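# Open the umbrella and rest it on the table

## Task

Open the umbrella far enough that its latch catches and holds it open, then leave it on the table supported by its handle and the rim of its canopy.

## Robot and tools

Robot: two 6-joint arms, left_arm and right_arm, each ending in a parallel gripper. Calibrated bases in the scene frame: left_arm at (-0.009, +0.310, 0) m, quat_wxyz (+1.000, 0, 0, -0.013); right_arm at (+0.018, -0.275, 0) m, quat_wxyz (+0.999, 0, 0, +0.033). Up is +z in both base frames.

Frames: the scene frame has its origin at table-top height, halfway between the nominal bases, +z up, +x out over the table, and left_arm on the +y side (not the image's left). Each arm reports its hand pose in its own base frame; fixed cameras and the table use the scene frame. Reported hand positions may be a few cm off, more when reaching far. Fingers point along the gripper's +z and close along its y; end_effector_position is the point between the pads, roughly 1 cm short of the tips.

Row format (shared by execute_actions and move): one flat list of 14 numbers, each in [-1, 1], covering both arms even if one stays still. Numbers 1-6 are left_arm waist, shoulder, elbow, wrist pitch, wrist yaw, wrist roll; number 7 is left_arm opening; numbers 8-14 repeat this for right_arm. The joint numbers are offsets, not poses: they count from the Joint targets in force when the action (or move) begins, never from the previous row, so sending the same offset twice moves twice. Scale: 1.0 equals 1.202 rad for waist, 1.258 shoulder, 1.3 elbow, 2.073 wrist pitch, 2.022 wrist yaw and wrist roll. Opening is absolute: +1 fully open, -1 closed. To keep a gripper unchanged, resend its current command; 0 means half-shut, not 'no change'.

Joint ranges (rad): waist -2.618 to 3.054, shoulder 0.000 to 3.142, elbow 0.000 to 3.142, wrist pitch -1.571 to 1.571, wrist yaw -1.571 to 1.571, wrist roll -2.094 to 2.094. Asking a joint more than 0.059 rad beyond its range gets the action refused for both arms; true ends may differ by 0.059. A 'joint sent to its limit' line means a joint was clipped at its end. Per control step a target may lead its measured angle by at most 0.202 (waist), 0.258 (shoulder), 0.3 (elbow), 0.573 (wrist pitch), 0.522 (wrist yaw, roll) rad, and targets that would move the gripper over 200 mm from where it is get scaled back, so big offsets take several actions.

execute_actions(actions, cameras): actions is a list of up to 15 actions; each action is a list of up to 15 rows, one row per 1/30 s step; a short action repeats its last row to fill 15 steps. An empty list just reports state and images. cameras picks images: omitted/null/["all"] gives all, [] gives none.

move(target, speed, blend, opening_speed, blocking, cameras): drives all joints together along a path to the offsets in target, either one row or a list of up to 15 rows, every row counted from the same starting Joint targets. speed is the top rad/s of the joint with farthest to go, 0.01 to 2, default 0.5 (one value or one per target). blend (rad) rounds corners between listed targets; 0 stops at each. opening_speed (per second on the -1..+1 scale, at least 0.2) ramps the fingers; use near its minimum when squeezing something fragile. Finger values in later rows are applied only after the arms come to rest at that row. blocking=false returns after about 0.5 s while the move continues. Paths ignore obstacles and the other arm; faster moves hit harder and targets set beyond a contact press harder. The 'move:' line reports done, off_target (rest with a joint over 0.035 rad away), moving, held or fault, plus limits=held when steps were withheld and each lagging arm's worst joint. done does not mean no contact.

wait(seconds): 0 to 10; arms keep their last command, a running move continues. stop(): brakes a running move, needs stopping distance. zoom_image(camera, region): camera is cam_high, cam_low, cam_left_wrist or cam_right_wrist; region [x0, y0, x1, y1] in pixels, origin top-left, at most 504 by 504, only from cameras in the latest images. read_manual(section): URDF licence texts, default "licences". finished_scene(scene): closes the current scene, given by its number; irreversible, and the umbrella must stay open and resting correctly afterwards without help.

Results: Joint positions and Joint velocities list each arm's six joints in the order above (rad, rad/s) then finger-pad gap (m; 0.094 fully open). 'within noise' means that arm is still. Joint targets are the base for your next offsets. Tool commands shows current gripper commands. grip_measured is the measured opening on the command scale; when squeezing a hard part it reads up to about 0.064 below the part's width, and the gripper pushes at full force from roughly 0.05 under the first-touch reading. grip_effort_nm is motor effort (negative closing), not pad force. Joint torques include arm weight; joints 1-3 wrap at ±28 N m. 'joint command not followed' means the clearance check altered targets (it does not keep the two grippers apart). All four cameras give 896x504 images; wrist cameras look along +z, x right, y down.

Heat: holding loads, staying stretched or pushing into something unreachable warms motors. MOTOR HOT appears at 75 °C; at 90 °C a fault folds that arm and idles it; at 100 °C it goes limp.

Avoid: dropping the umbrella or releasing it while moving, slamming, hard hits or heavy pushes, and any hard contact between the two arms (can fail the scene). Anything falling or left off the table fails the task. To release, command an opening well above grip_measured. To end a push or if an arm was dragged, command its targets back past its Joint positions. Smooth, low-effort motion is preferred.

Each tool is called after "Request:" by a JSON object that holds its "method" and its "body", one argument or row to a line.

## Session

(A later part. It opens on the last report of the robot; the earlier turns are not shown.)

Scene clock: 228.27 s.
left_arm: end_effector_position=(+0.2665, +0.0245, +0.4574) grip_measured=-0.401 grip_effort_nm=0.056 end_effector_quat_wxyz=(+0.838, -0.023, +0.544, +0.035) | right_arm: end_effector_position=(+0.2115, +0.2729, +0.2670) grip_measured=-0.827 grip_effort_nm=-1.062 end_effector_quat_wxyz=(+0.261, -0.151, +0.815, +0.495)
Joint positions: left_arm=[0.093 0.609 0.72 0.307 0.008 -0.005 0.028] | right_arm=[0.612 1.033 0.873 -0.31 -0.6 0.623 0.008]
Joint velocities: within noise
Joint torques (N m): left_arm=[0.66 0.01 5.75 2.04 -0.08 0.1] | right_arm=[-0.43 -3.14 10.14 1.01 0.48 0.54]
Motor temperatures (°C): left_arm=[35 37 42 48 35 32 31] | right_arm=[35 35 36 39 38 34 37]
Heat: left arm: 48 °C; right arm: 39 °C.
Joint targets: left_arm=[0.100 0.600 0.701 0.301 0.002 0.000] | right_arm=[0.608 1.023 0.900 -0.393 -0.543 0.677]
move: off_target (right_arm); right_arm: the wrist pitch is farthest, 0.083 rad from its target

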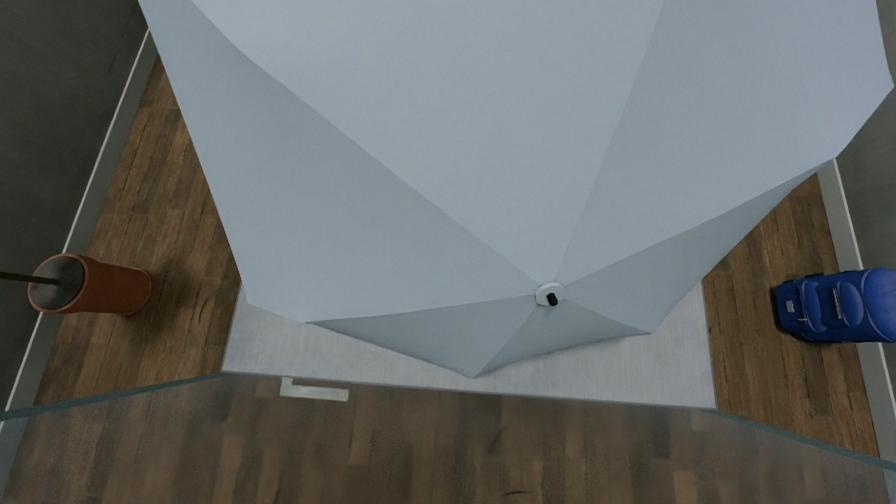

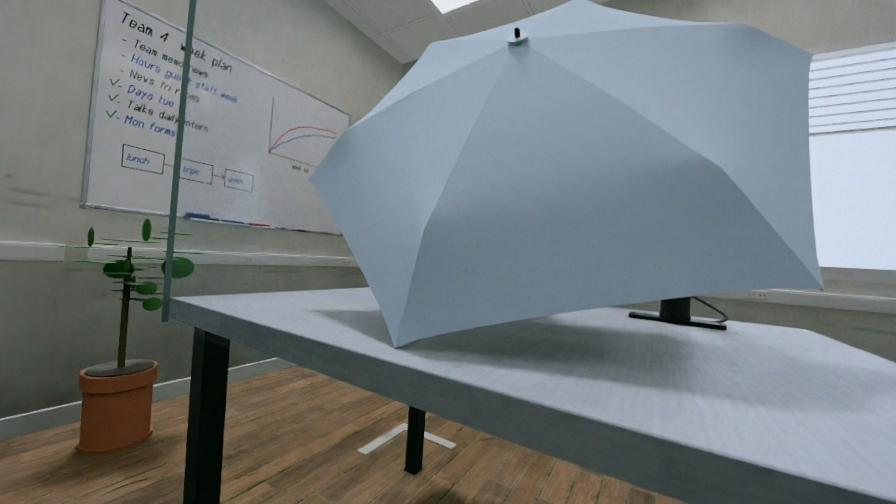

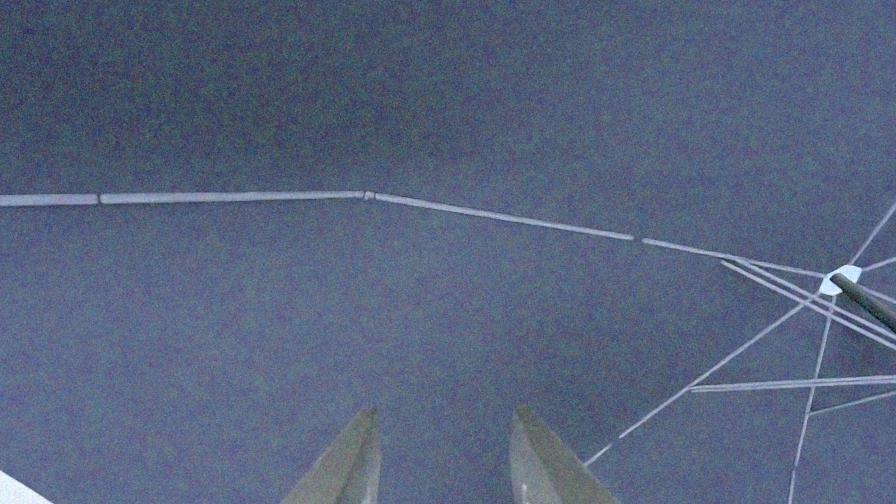

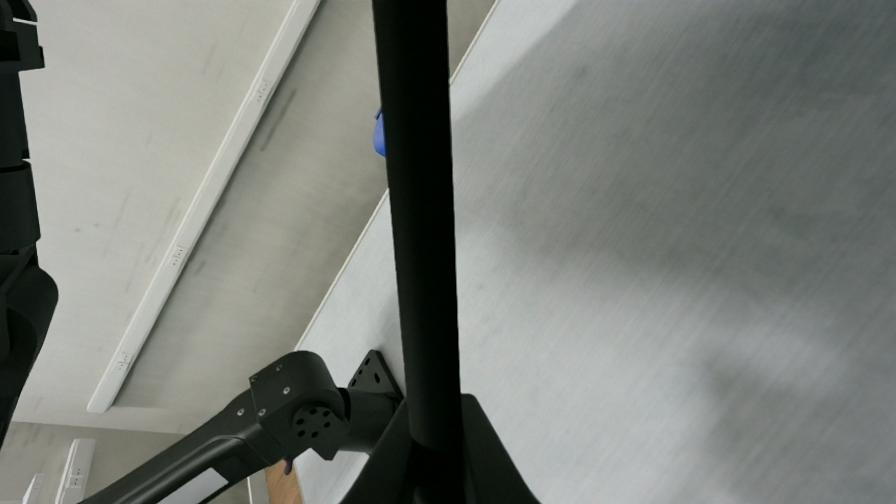

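Request:
{"method": "move", "body": {
  "target": [0,0,0,0,0,0,-0.4,0.303,-0.05,0.015,-0.076,0.333,0.046,-1],
  "speed": 0.4
}}

Request:
{"method": "zoom_image", "body": {
  "camera": "cam_low",
  "region": [300, 200, 800, 504]
}}

Scene clock: 250.63 s.
left_arm: end_effector_position=(+0.2665, +0.0245, +0.4574) grip_measured=-0.401 grip_effort_nm=0.056 end_effector_quat_wxyz=(+0.838, -0.023, +0.544, +0.035) | right_arm: end_effector_position=(+0.1975, +0.2626, +0.2394) grip_measured=-0.830 grip_effort_nm=-1.067 end_effector_quat_wxyz=(+0.347, -0.093, +0.874, +0.327)
Joint positions: left_arm=[0.093 0.609 0.72 0.307 0.008 -0.005 0.028] | right_arm=[0.974 0.973 0.884 -0.49 0.093 0.71 0.008]
Joint velocities: within noise
Joint torques (N m): left_arm=[0.62 0.02 5.75 2.03 -0.09 0.11] | right_arm=[-0.18 -2.96 10.82 1.24 0.48 0.59]
Motor temperatures (°C): left_arm=[34 36 42 48 34 32 31] | right_arm=[35 35 37 39 38 35 37]
Heat: left arm: 48 °C; right arm: 39 °C.
Joint targets: left_arm=[0.100 0.600 0.701 0.301 0.002 0.000] | right_arm=[0.972 0.960 0.920 -0.550 0.131 0.769]
move: off_target (right_arm); right_arm: the wrist pitch is farthest, 0.061 rad from its target

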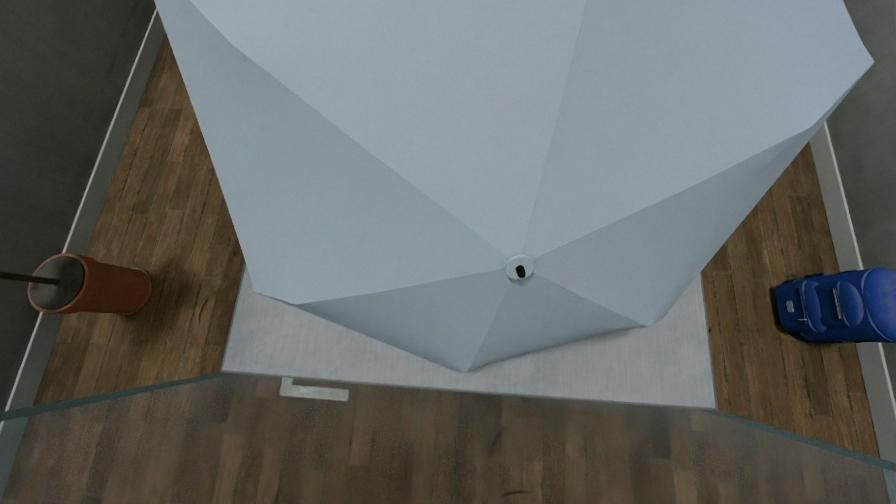

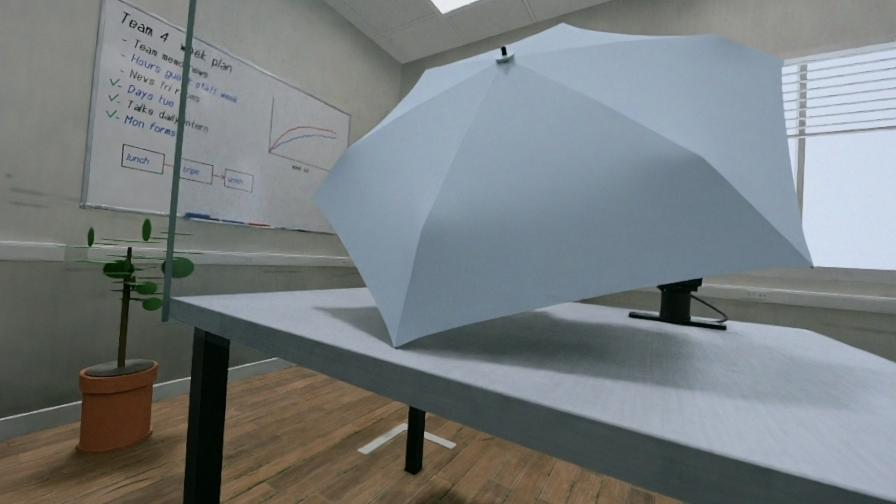

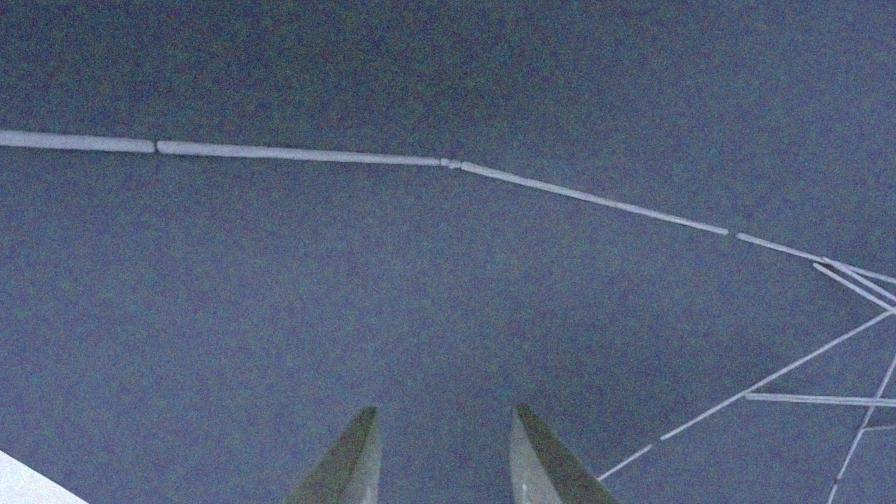

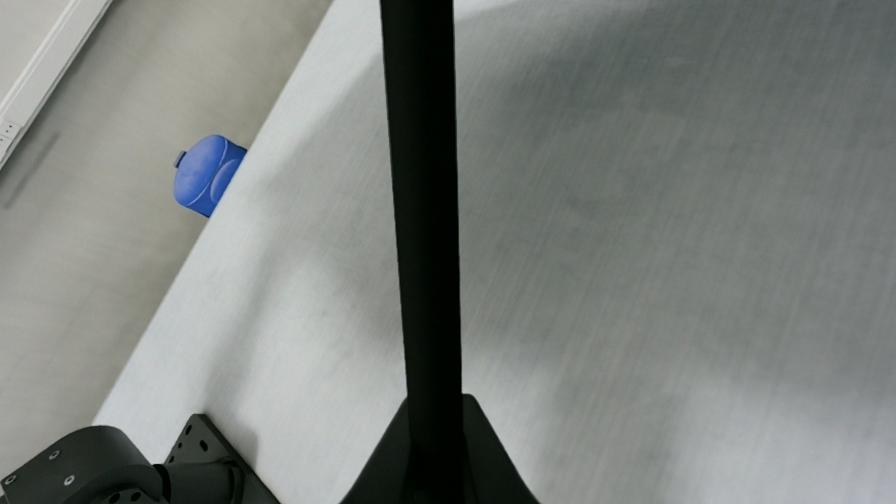

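Scaled by 1.008 from the camera's 896x504 image, which has a finer 1280x720 frame.

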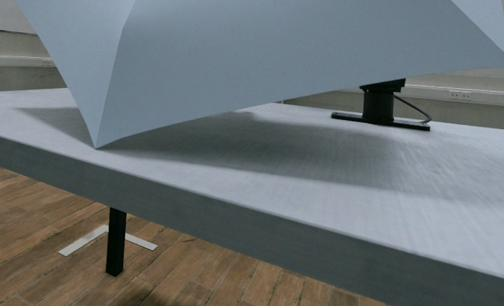

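Request:
{"method": "move", "body": {
  "target": [1.0,0,0,0,0,0,-0.4,0,0,0,0,0,0,-1],
  "speed": 0.6,
  "cameras": []
}}

Request:
{"method": "move", "body": {
  "target": [0.4,0,0,0,0,0,-0.4,0.325,0.2,0.19,-0.155,0.345,0.145,-1],
  "speed": 0.35
}}

Request:
{"method": "zoom_image", "body": {
  "camera": "cam_low",
  "region": [300, 200, 800, 504]
}}

Scene clock: 275.73 s.
left_arm: end_effector_position=(+0.0720, +0.2578, +0.4574) grip_measured=-0.401 grip_effort_nm=0.061 end_effector_quat_wxyz=(+0.670, -0.329, +0.434, +0.504) | right_arm: end_effector_position=(+0.1975, +0.2625, +0.2393) grip_measured=-0.830 grip_effort_nm=-1.062 end_effector_quat_wxyz=(+0.347, -0.093, +0.874, +0.327)
Joint positions: left_arm=[1.296 0.609 0.72 0.307 0.003 -0.005 0.028] | right_arm=[0.974 0.973 0.884 -0.49 0.094 0.71 0.008]
Joint velocities: within noise
Joint torques (N m): left_arm=[0.55 0.02 5.76 2.04 -0.02 0.1] | right_arm=[-0.18 -2.91 10.84 1.24 0.46 0.59]
Motor temperatures (°C): left_arm=[34 35 42 48 34 32 31] | right_arm=[35 35 37 39 37 35 37]
Heat: left arm: 48 °C; right arm: 39 °C.
Joint targets: left_arm=[1.302 0.600 0.701 0.301 0.002 0.000] | right_arm=[0.972 0.960 0.920 -0.550 0.131 0.770]
move: off_target (right_arm); right_arm: the wrist pitch is farthest, 0.060 rad from its target
No camera images: "cameras" was empty.

Scene clock: 278.37 s.
left_arm: end_effector_position=(-0.0549, +0.2619, +0.4574) grip_measured=-0.401 grip_effort_nm=0.042 end_effector_quat_wxyz=(+0.531, -0.423, +0.344, +0.649) | right_arm: end_effector_position=(+0.1793, +0.2571, +0.2386) grip_measured=-0.831 grip_effort_nm=-1.067 end_effector_quat_wxyz=(+0.427, -0.023, +0.894, +0.134)
Joint positions: left_arm=[1.776 0.609 0.72 0.307 0.003 -0.005 0.028] | right_arm=[1.359 1.208 1.119 -0.879 0.755 1.061 0.008]
Joint velocities: within noise
Joint torques (N m): left_arm=[0.68 0.02 5.75 2.04 -0.03 0.09] | right_arm=[0.4 -2.97 11.45 1.32 1.18 0.05]
Motor temperatures (°C): left_arm=[34 35 42 48 34 32 31] | right_arm=[35 35 38 39 37 35 37]
Heat: left arm: 48 °C; right arm: 39 °C.
Joint targets: left_arm=[1.783 0.600 0.701 0.301 0.002 0.000] | right_arm=[1.363 1.211 1.167 -0.872 0.828 1.063]
move: off_target (right_arm); right_arm: the wrist yaw is farthest, 0.074 rad from its target

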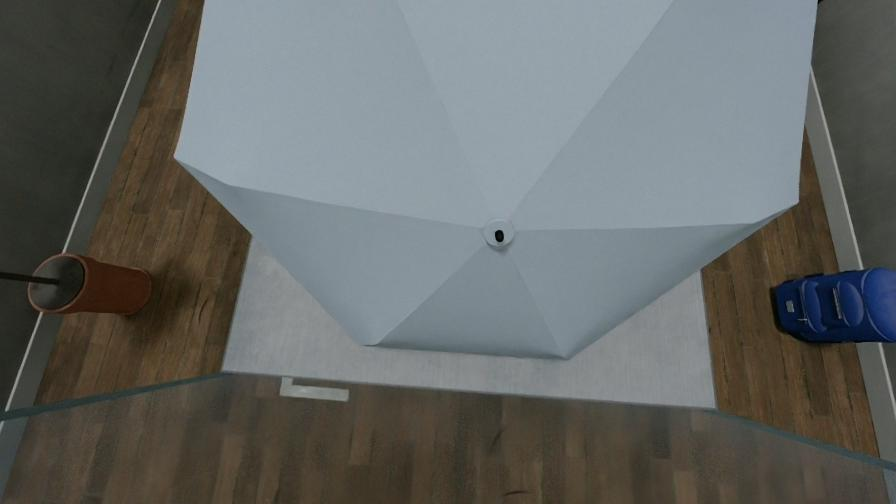

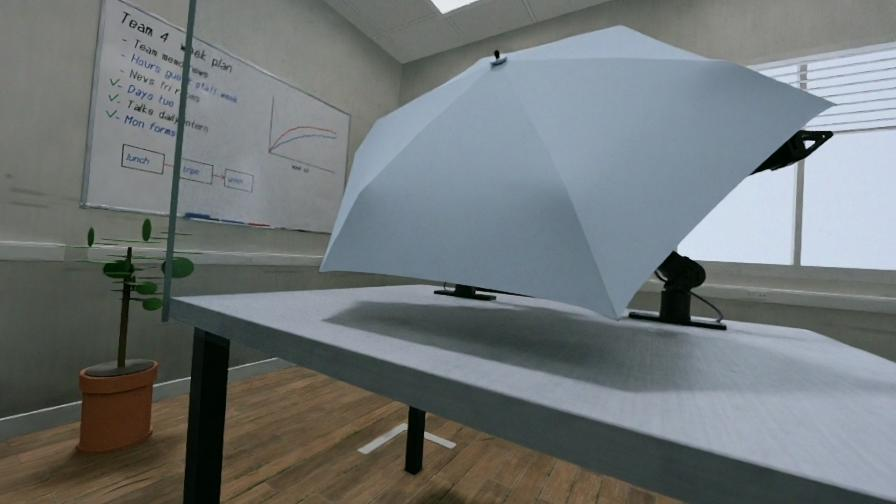

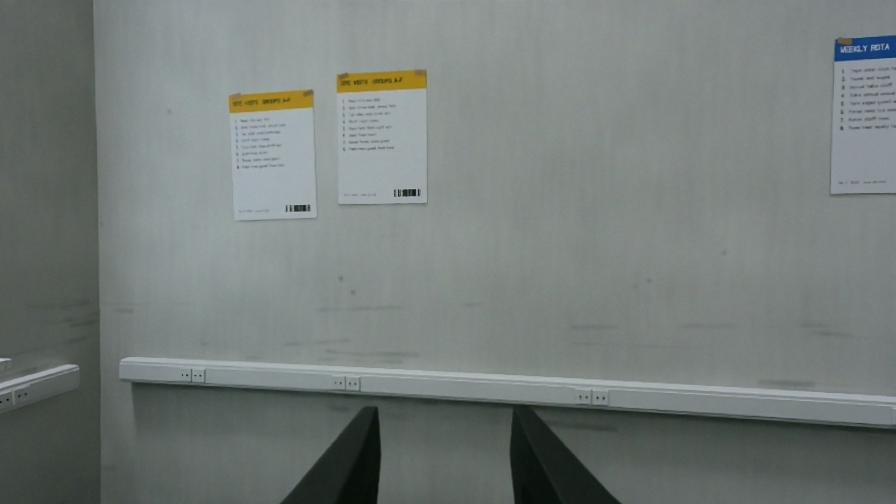

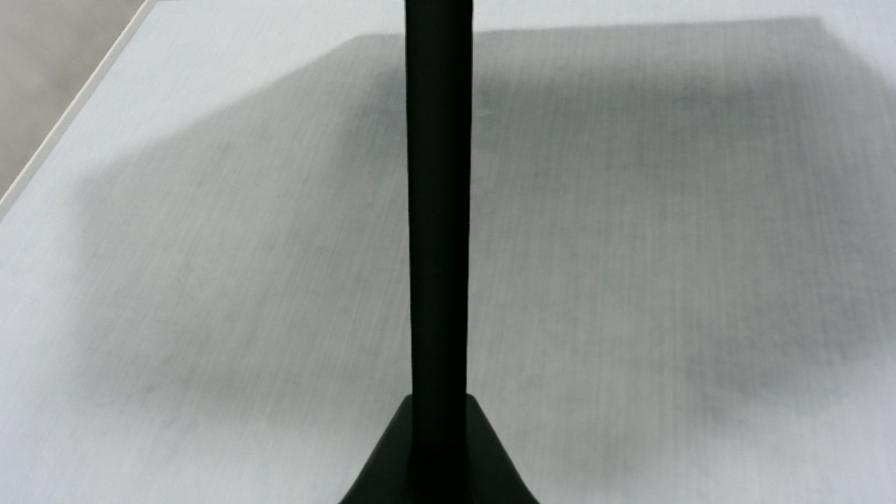

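Scaled by 1.008 from the camera's 896x504 image, which has a finer 1280x720 frame.

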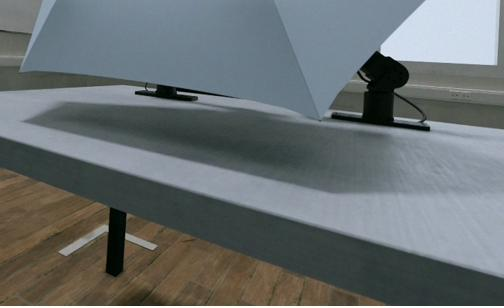

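Request:
{"method": "move", "body": {
  "target": [0,0,0,0,0,0,-0.4,0.039,0.064,-0.328,0.239,0.0345,-0.012,-1],
  "speed": 0.3
}}

Request:
{"method": "zoom_image", "body": {
  "camera": "cam_low",
  "region": [300, 200, 800, 504]
}}

Scene clock: 291.30 s.
left_arm: end_effector_position=(-0.0549, +0.2619, +0.4574) grip_measured=-0.401 grip_effort_nm=0.046 end_effector_quat_wxyz=(+0.531, -0.423, +0.344, +0.649) | right_arm: end_effector_position=(+0.1782, +0.2727, +0.1439) grip_measured=-0.831 grip_effort_nm=-1.057 end_effector_quat_wxyz=(+0.455, -0.028, +0.880, +0.137)
Joint positions: left_arm=[1.776 0.609 0.72 0.307 0.003 -0.005 0.028] | right_arm=[1.404 1.287 0.753 -0.415 0.829 1.06 0.008]
Joint velocities: within noise
Joint torques (N m): left_arm=[0.68 0.03 5.74 2.03 -0.03 0.09] | right_arm=[0.57 -3.41 5.98 1.62 1.17 -0.2]
Motor temperatures (°C): left_arm=[34 35 42 48 34 32 31] | right_arm=[35 35 37 39 37 35 37]
Heat: left arm: 48 °C; right arm: 39 °C.
Joint targets: left_arm=[1.783 0.600 0.701 0.301 0.002 0.000] | right_arm=[1.409 1.292 0.741 -0.376 0.898 1.038]
move: off_target (right_arm); right_arm: the wrist yaw is farthest, 0.069 rad from its target

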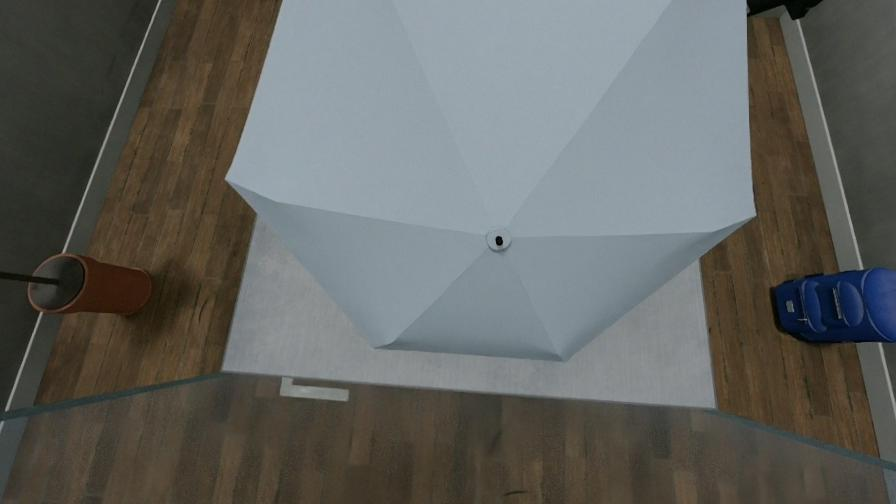

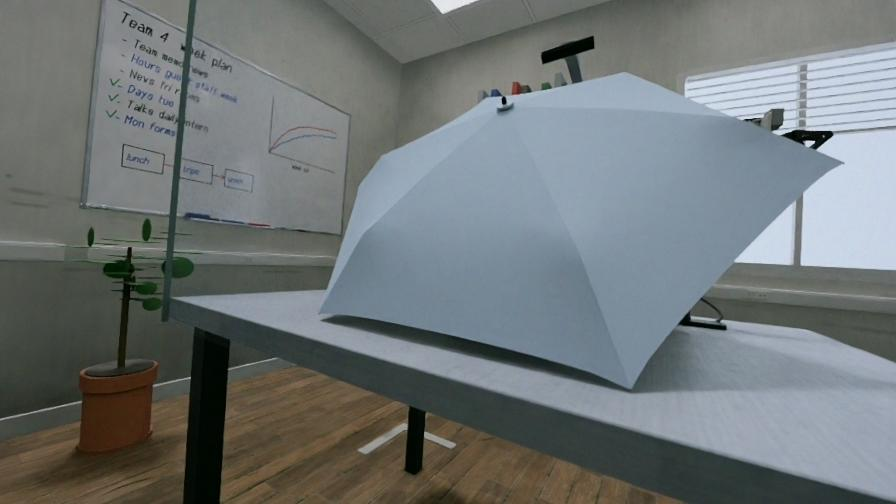

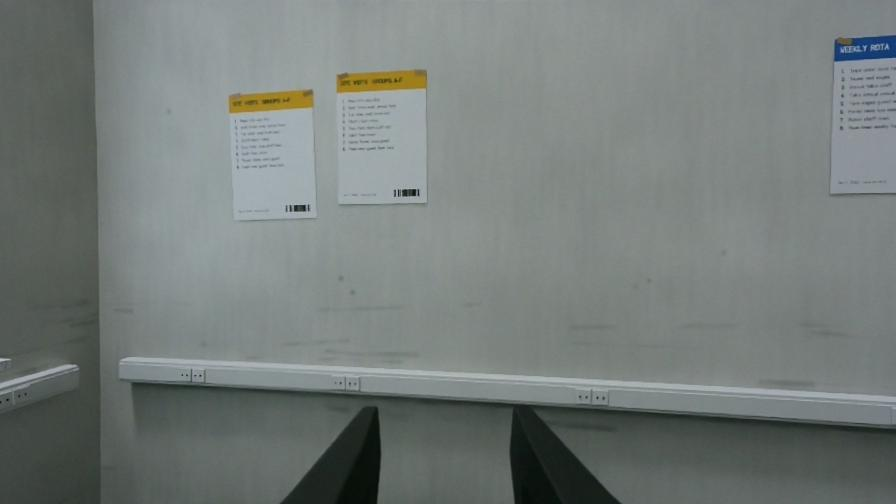

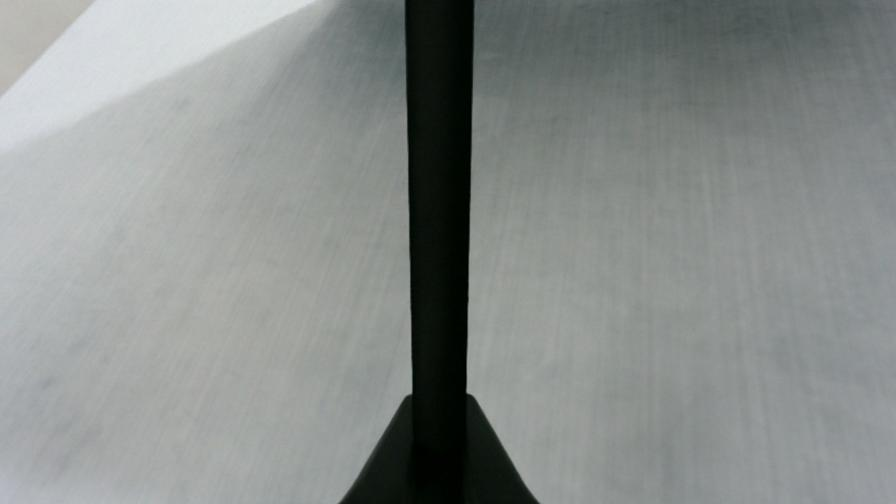

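Scaled by 1.008 from the camera's 896x504 image, which has a finer 1280x720 frame.

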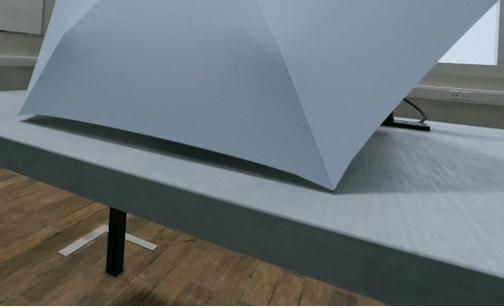

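Request:
{"method": "move", "body": {
  "target": [0,0,0,0,0,0,-0.4,0.049,0.074,-0.108,0.109,0.0406,-0.009,-1],
  "speed": 0.12
}}

Request:
{"method": "zoom_image", "body": {
  "camera": "cam_low",
  "region": [300, 200, 800, 504]
}}

Scene clock: 297.87 s.
left_arm: end_effector_position=(-0.0549, +0.2619, +0.4574) grip_measured=-0.401 grip_effort_nm=0.046 end_effector_quat_wxyz=(+0.531, -0.423, +0.344, +0.649) | right_arm: end_effector_position=(+0.1721, +0.2756, +0.1091) grip_measured=-0.832 grip_effort_nm=-1.057 end_effector_quat_wxyz=(+0.489, -0.043, +0.861, +0.131)
Joint positions: left_arm=[1.776 0.609 0.72 0.307 0.003 -0.005 0.028] | right_arm=[1.462 1.375 0.617 -0.181 0.923 1.039 0.008]
Joint velocities: within noise
Joint torques (N m): left_arm=[0.66 0.02 5.74 2.03 -0.02 0.1] | right_arm=[0.66 -3.26 5.23 1.54 1.05 -0.16]
Motor temperatures (°C): left_arm=[34 35 42 48 34 32 31] | right_arm=[35 35 37 40 38 35 37]
Heat: left arm: 48 °C; right arm: 40 °C.
Joint targets: left_arm=[1.783 0.600 0.701 0.301 0.002 0.000] | right_arm=[1.469 1.385 0.600 -0.150 0.980 1.020]
move: off_target (right_arm); right_arm: the wrist yaw is farthest, 0.057 rad from its target

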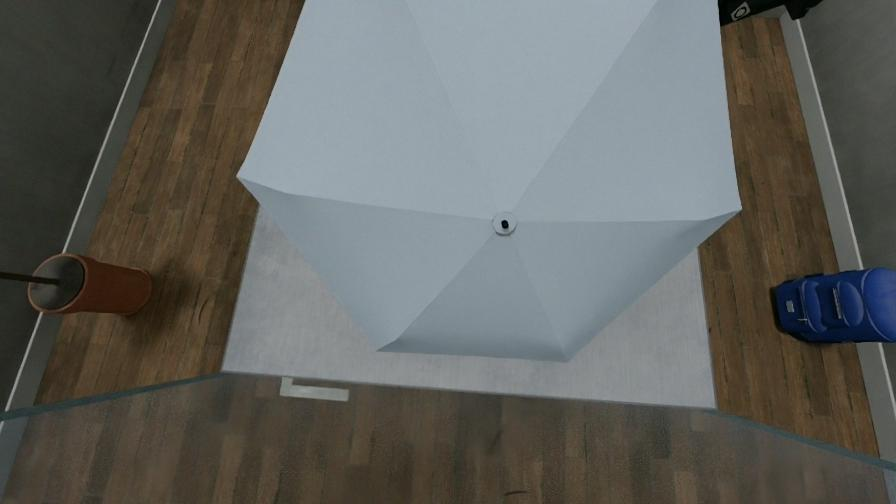

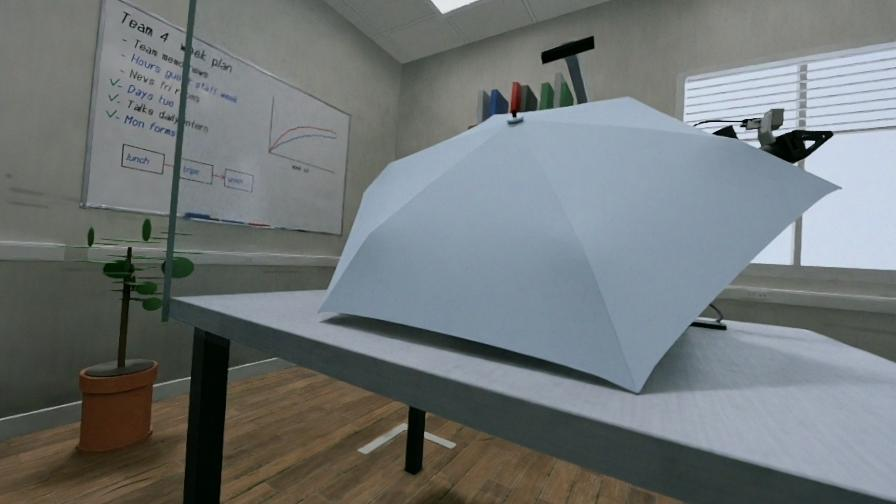

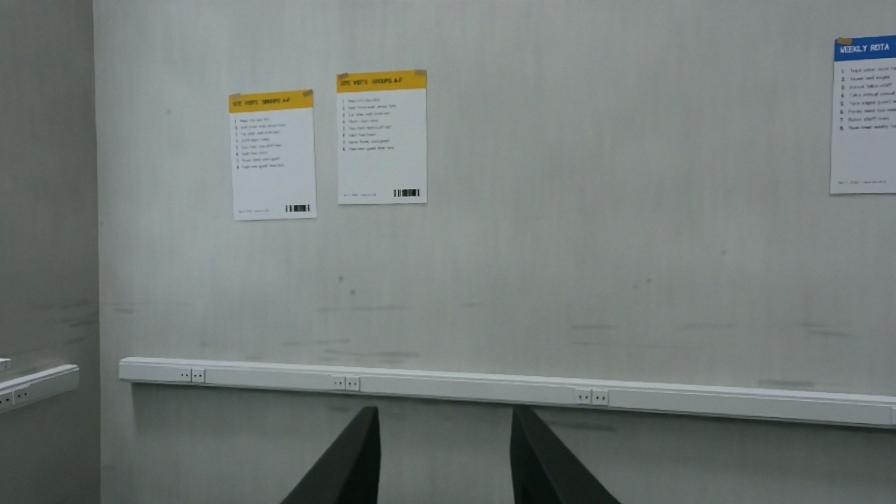

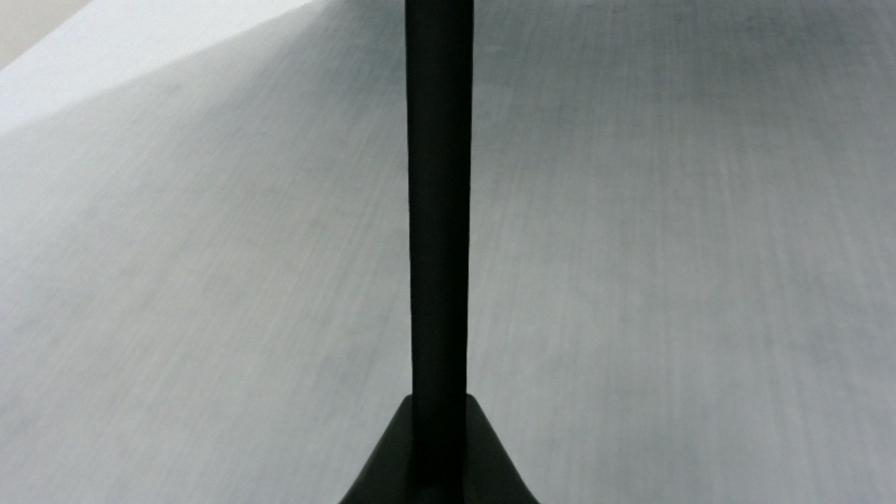

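Scaled by 1.008 from the camera's 896x504 image, which has a finer 1280x720 frame.

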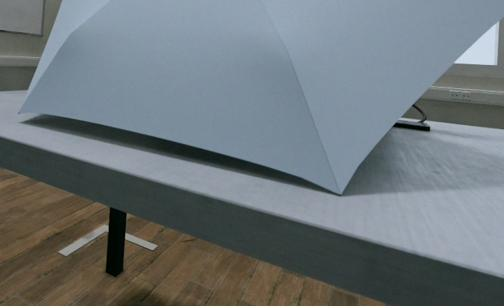

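Request:
{"method": "move", "body": {
  "target": [0,0,0,0,0,0,-0.4,0,0.028,0,0.0145,0,0,-1],
  "speed": 0.1,
  "cameras": ["cam_low","cam_high"]
}}

Request:
{"method": "zoom_image", "body": {
  "camera": "cam_low",
  "region": [300, 200, 800, 504]
}}

Scene clock: 303.30 s.
left_arm: end_effector_position=(-0.0549, +0.2619, +0.4574) grip_measured=-0.401 grip_effort_nm=0.051 end_effector_quat_wxyz=(+0.531, -0.423, +0.344, +0.649) | right_arm: end_effector_position=(+0.1746, +0.2799, +0.1084) grip_measured=-0.832 grip_effort_nm=-1.072 end_effector_quat_wxyz=(+0.498, -0.036, +0.856, +0.134)
Joint positions: left_arm=[1.776 0.609 0.72 0.307 0.003 -0.005 0.028] | right_arm=[1.462 1.403 0.617 -0.135 0.942 1.039 0.008]
Joint velocities: within noise
Joint torques (N m): left_arm=[0.68 0.01 5.76 2.04 -0.03 0.1] | right_arm=[0.69 -2.91 5.14 1.39 0.85 -0.18]
Motor temperatures (°C): left_arm=[34 35 42 48 34 32 31] | right_arm=[35 35 37 40 38 35 37]
Heat: left arm: 48 °C; right arm: 40 °C.
Joint targets: left_arm=[1.783 0.600 0.701 0.301 0.002 0.000] | right_arm=[1.469 1.420 0.600 -0.120 0.980 1.020]
move: off_target (right_arm); right_arm: the wrist yaw is farthest, 0.038 rad from its target
Images, in order (width x height): cam_high 896x504, cam_low 896x504.

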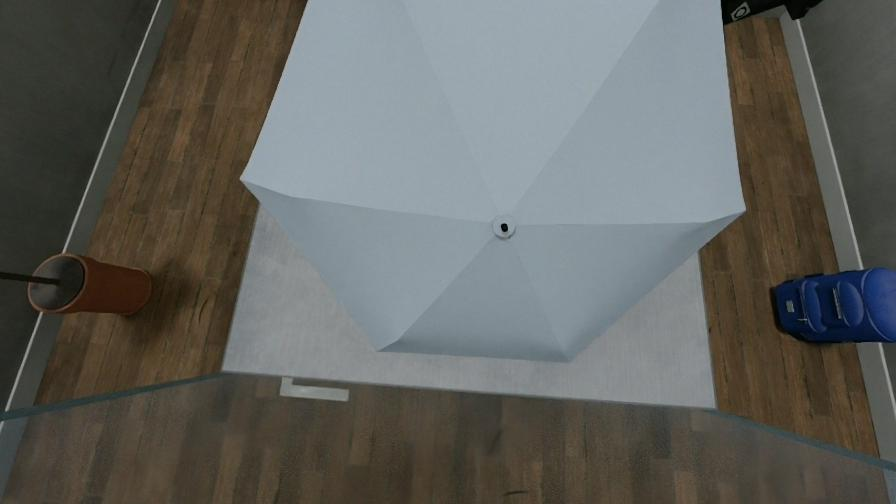

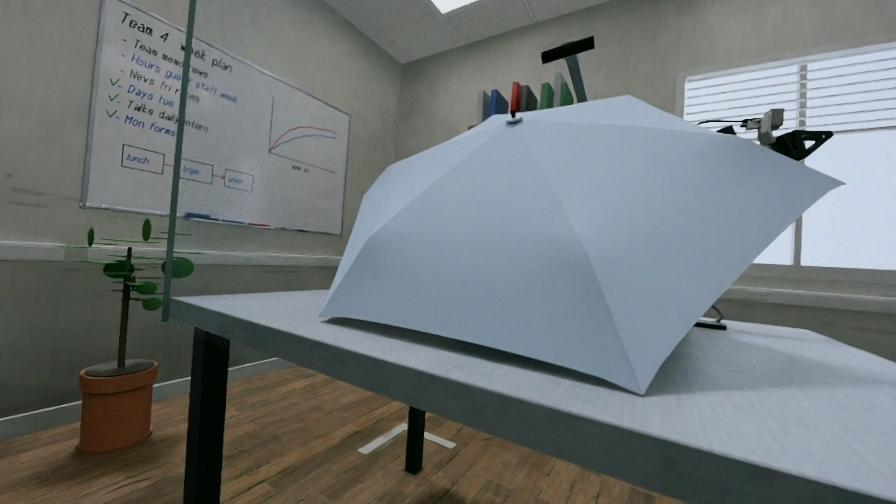

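Scaled by 1.008 from the camera's 896x504 image, which has a finer 1280x720 frame.

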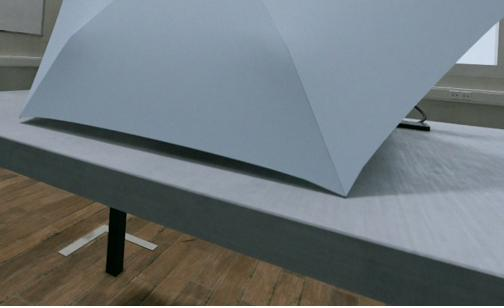

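Request:
{"method": "move", "body": {
  "target": [0,0,0,0,0,0,-0.4,0,0,0,0,0,0,0.1],
  "opening_speed": 0.5,
  "cameras": ["cam_low","cam_high","cam_right_wrist"]
}}

Scene clock: 311.03 s.
left_arm: end_effector_position=(-0.0549, +0.2619, +0.4574) grip_measured=-0.401 grip_effort_nm=0.051 end_effector_quat_wxyz=(+0.531, -0.423, +0.344, +0.649) | right_arm: end_effector_position=(+0.1758, +0.2795, +0.1090) grip_measured=+0.098 grip_effort_nm=0.081 end_effector_quat_wxyz=(+0.503, -0.036, +0.854, +0.131)
Joint positions: left_arm=[1.776 0.609 0.72 0.307 0.003 -0.005 0.028] | right_arm=[1.462 1.408 0.617 -0.129 0.954 1.033 0.052]
Joint velocities: within noise
Joint torques (N m): left_arm=[0.68 0.01 5.76 2.03 -0.03 0.09] | right_arm=[0.65 -3.25 5.15 1.35 0.72 -0.1]
Motor temperatures (°C): left_arm=[34 35 42 48 33 32 31] | right_arm=[35 35 36 40 37 34 37]
Heat: left arm: 48 °C; right arm: 40 °C.
Joint targets: left_arm=[1.783 0.600 0.701 0.301 0.002 0.000] | right_arm=[1.469 1.420 0.600 -0.120 0.980 1.020]
move: done
Images, in order (width x height): cam_high 896x504, cam_low 896x504, cam_right_wrist 896x504.

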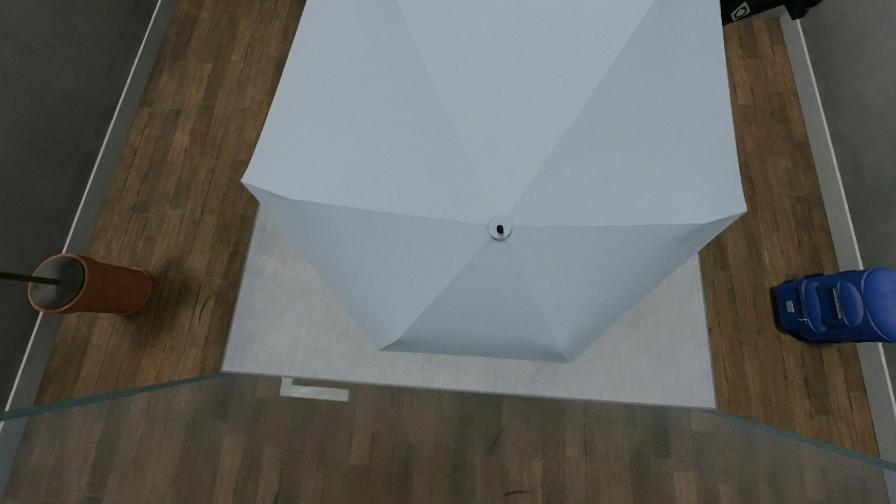

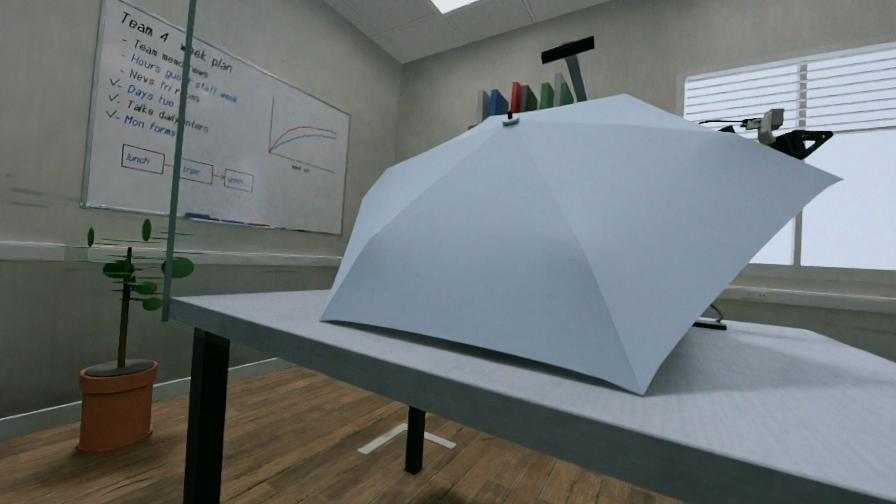

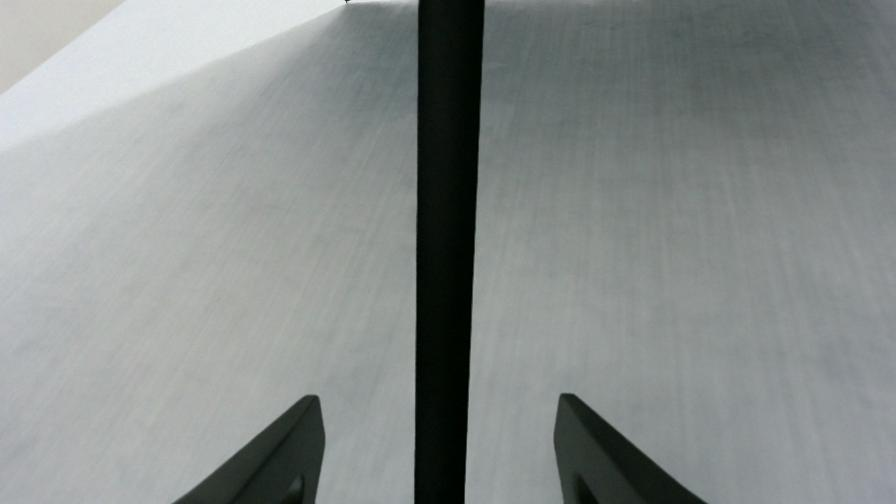

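Request:
{"method": "move", "body": {
  "target": [0,0,0,0,0,0,-0.4,0.252,-0.076,0.154,-0.357,0.04,0.257,0.1],
  "speed": 0.3
}}

Scene clock: 315.30 s.
left_arm: end_effector_position=(-0.0549, +0.2619, +0.4574) grip_measured=-0.401 grip_effort_nm=0.056 end_effector_quat_wxyz=(+0.531, -0.423, +0.344, +0.649) | right_arm: end_effector_position=(+0.1053, +0.2498, +0.1329) grip_measured=+0.098 grip_effort_nm=0.085 end_effector_quat_wxyz=(+0.484, -0.064, +0.866, +0.107)
Joint positions: left_arm=[1.776 0.609 0.72 0.307 0.003 -0.005 0.028] | right_arm=[1.766 1.345 0.77 -0.836 1.03 1.529 0.052]
Joint velocities: within noise
Joint torques (N m): left_arm=[0.69 0.01 5.76 2.04 -0.03 0.09] | right_arm=[0.51 -5.26 9.13 0.4 0.89 0.13]
Motor temperatures (°C): left_arm=[34 35 42 48 33 32 31] | right_arm=[35 35 37 39 37 34 37]
Heat: left arm: 48 °C; right arm: 39 °C.
Joint targets: left_arm=[1.783 0.600 0.701 0.301 0.002 0.000] | right_arm=[1.771 1.324 0.800 -0.860 1.061 1.540]
move: done

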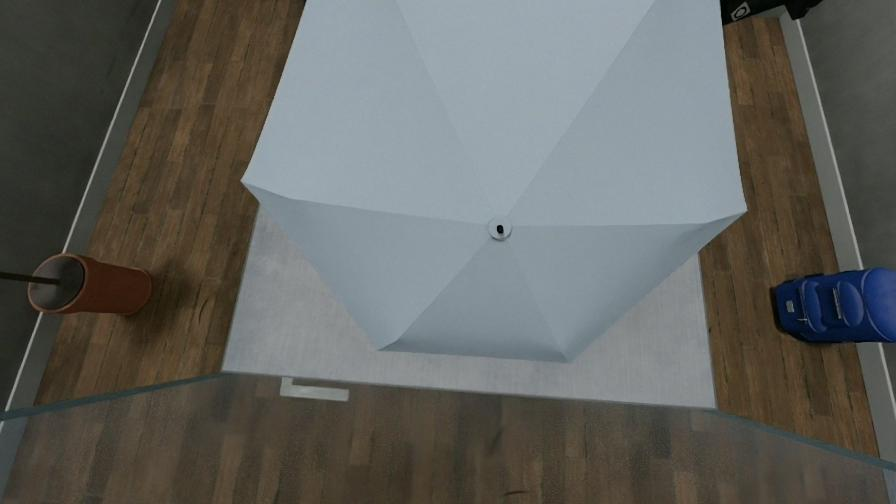

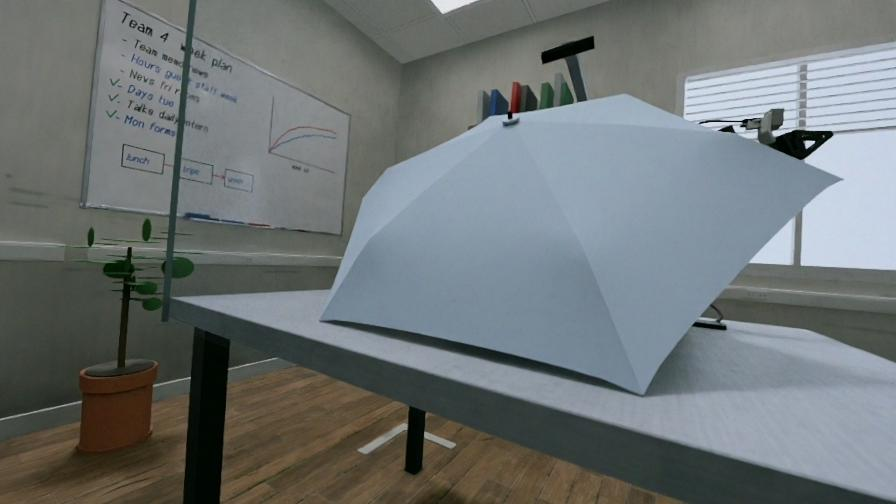

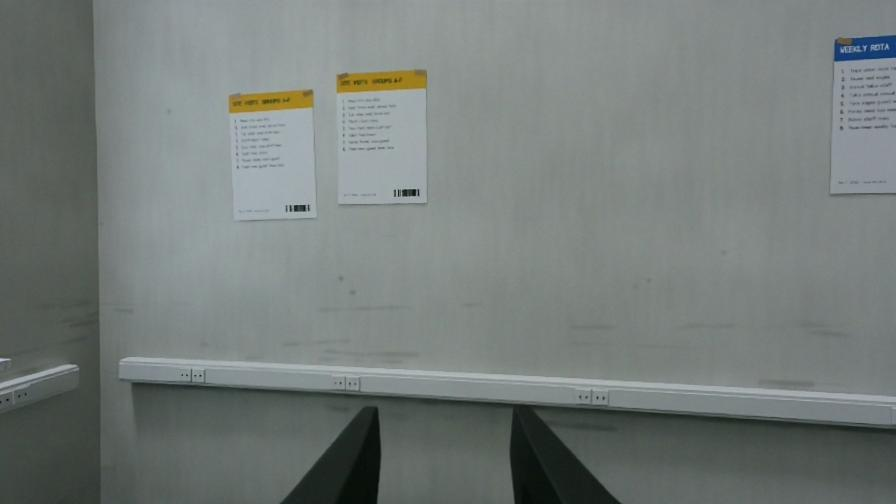

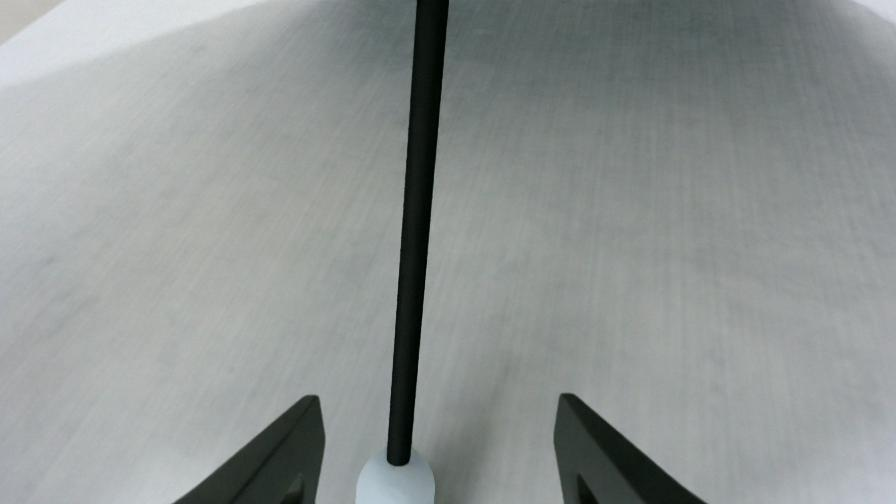

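Request:
{"method": "finished_scene", "body": {
  "scene": 1
}}

The scene is finished: the task was done.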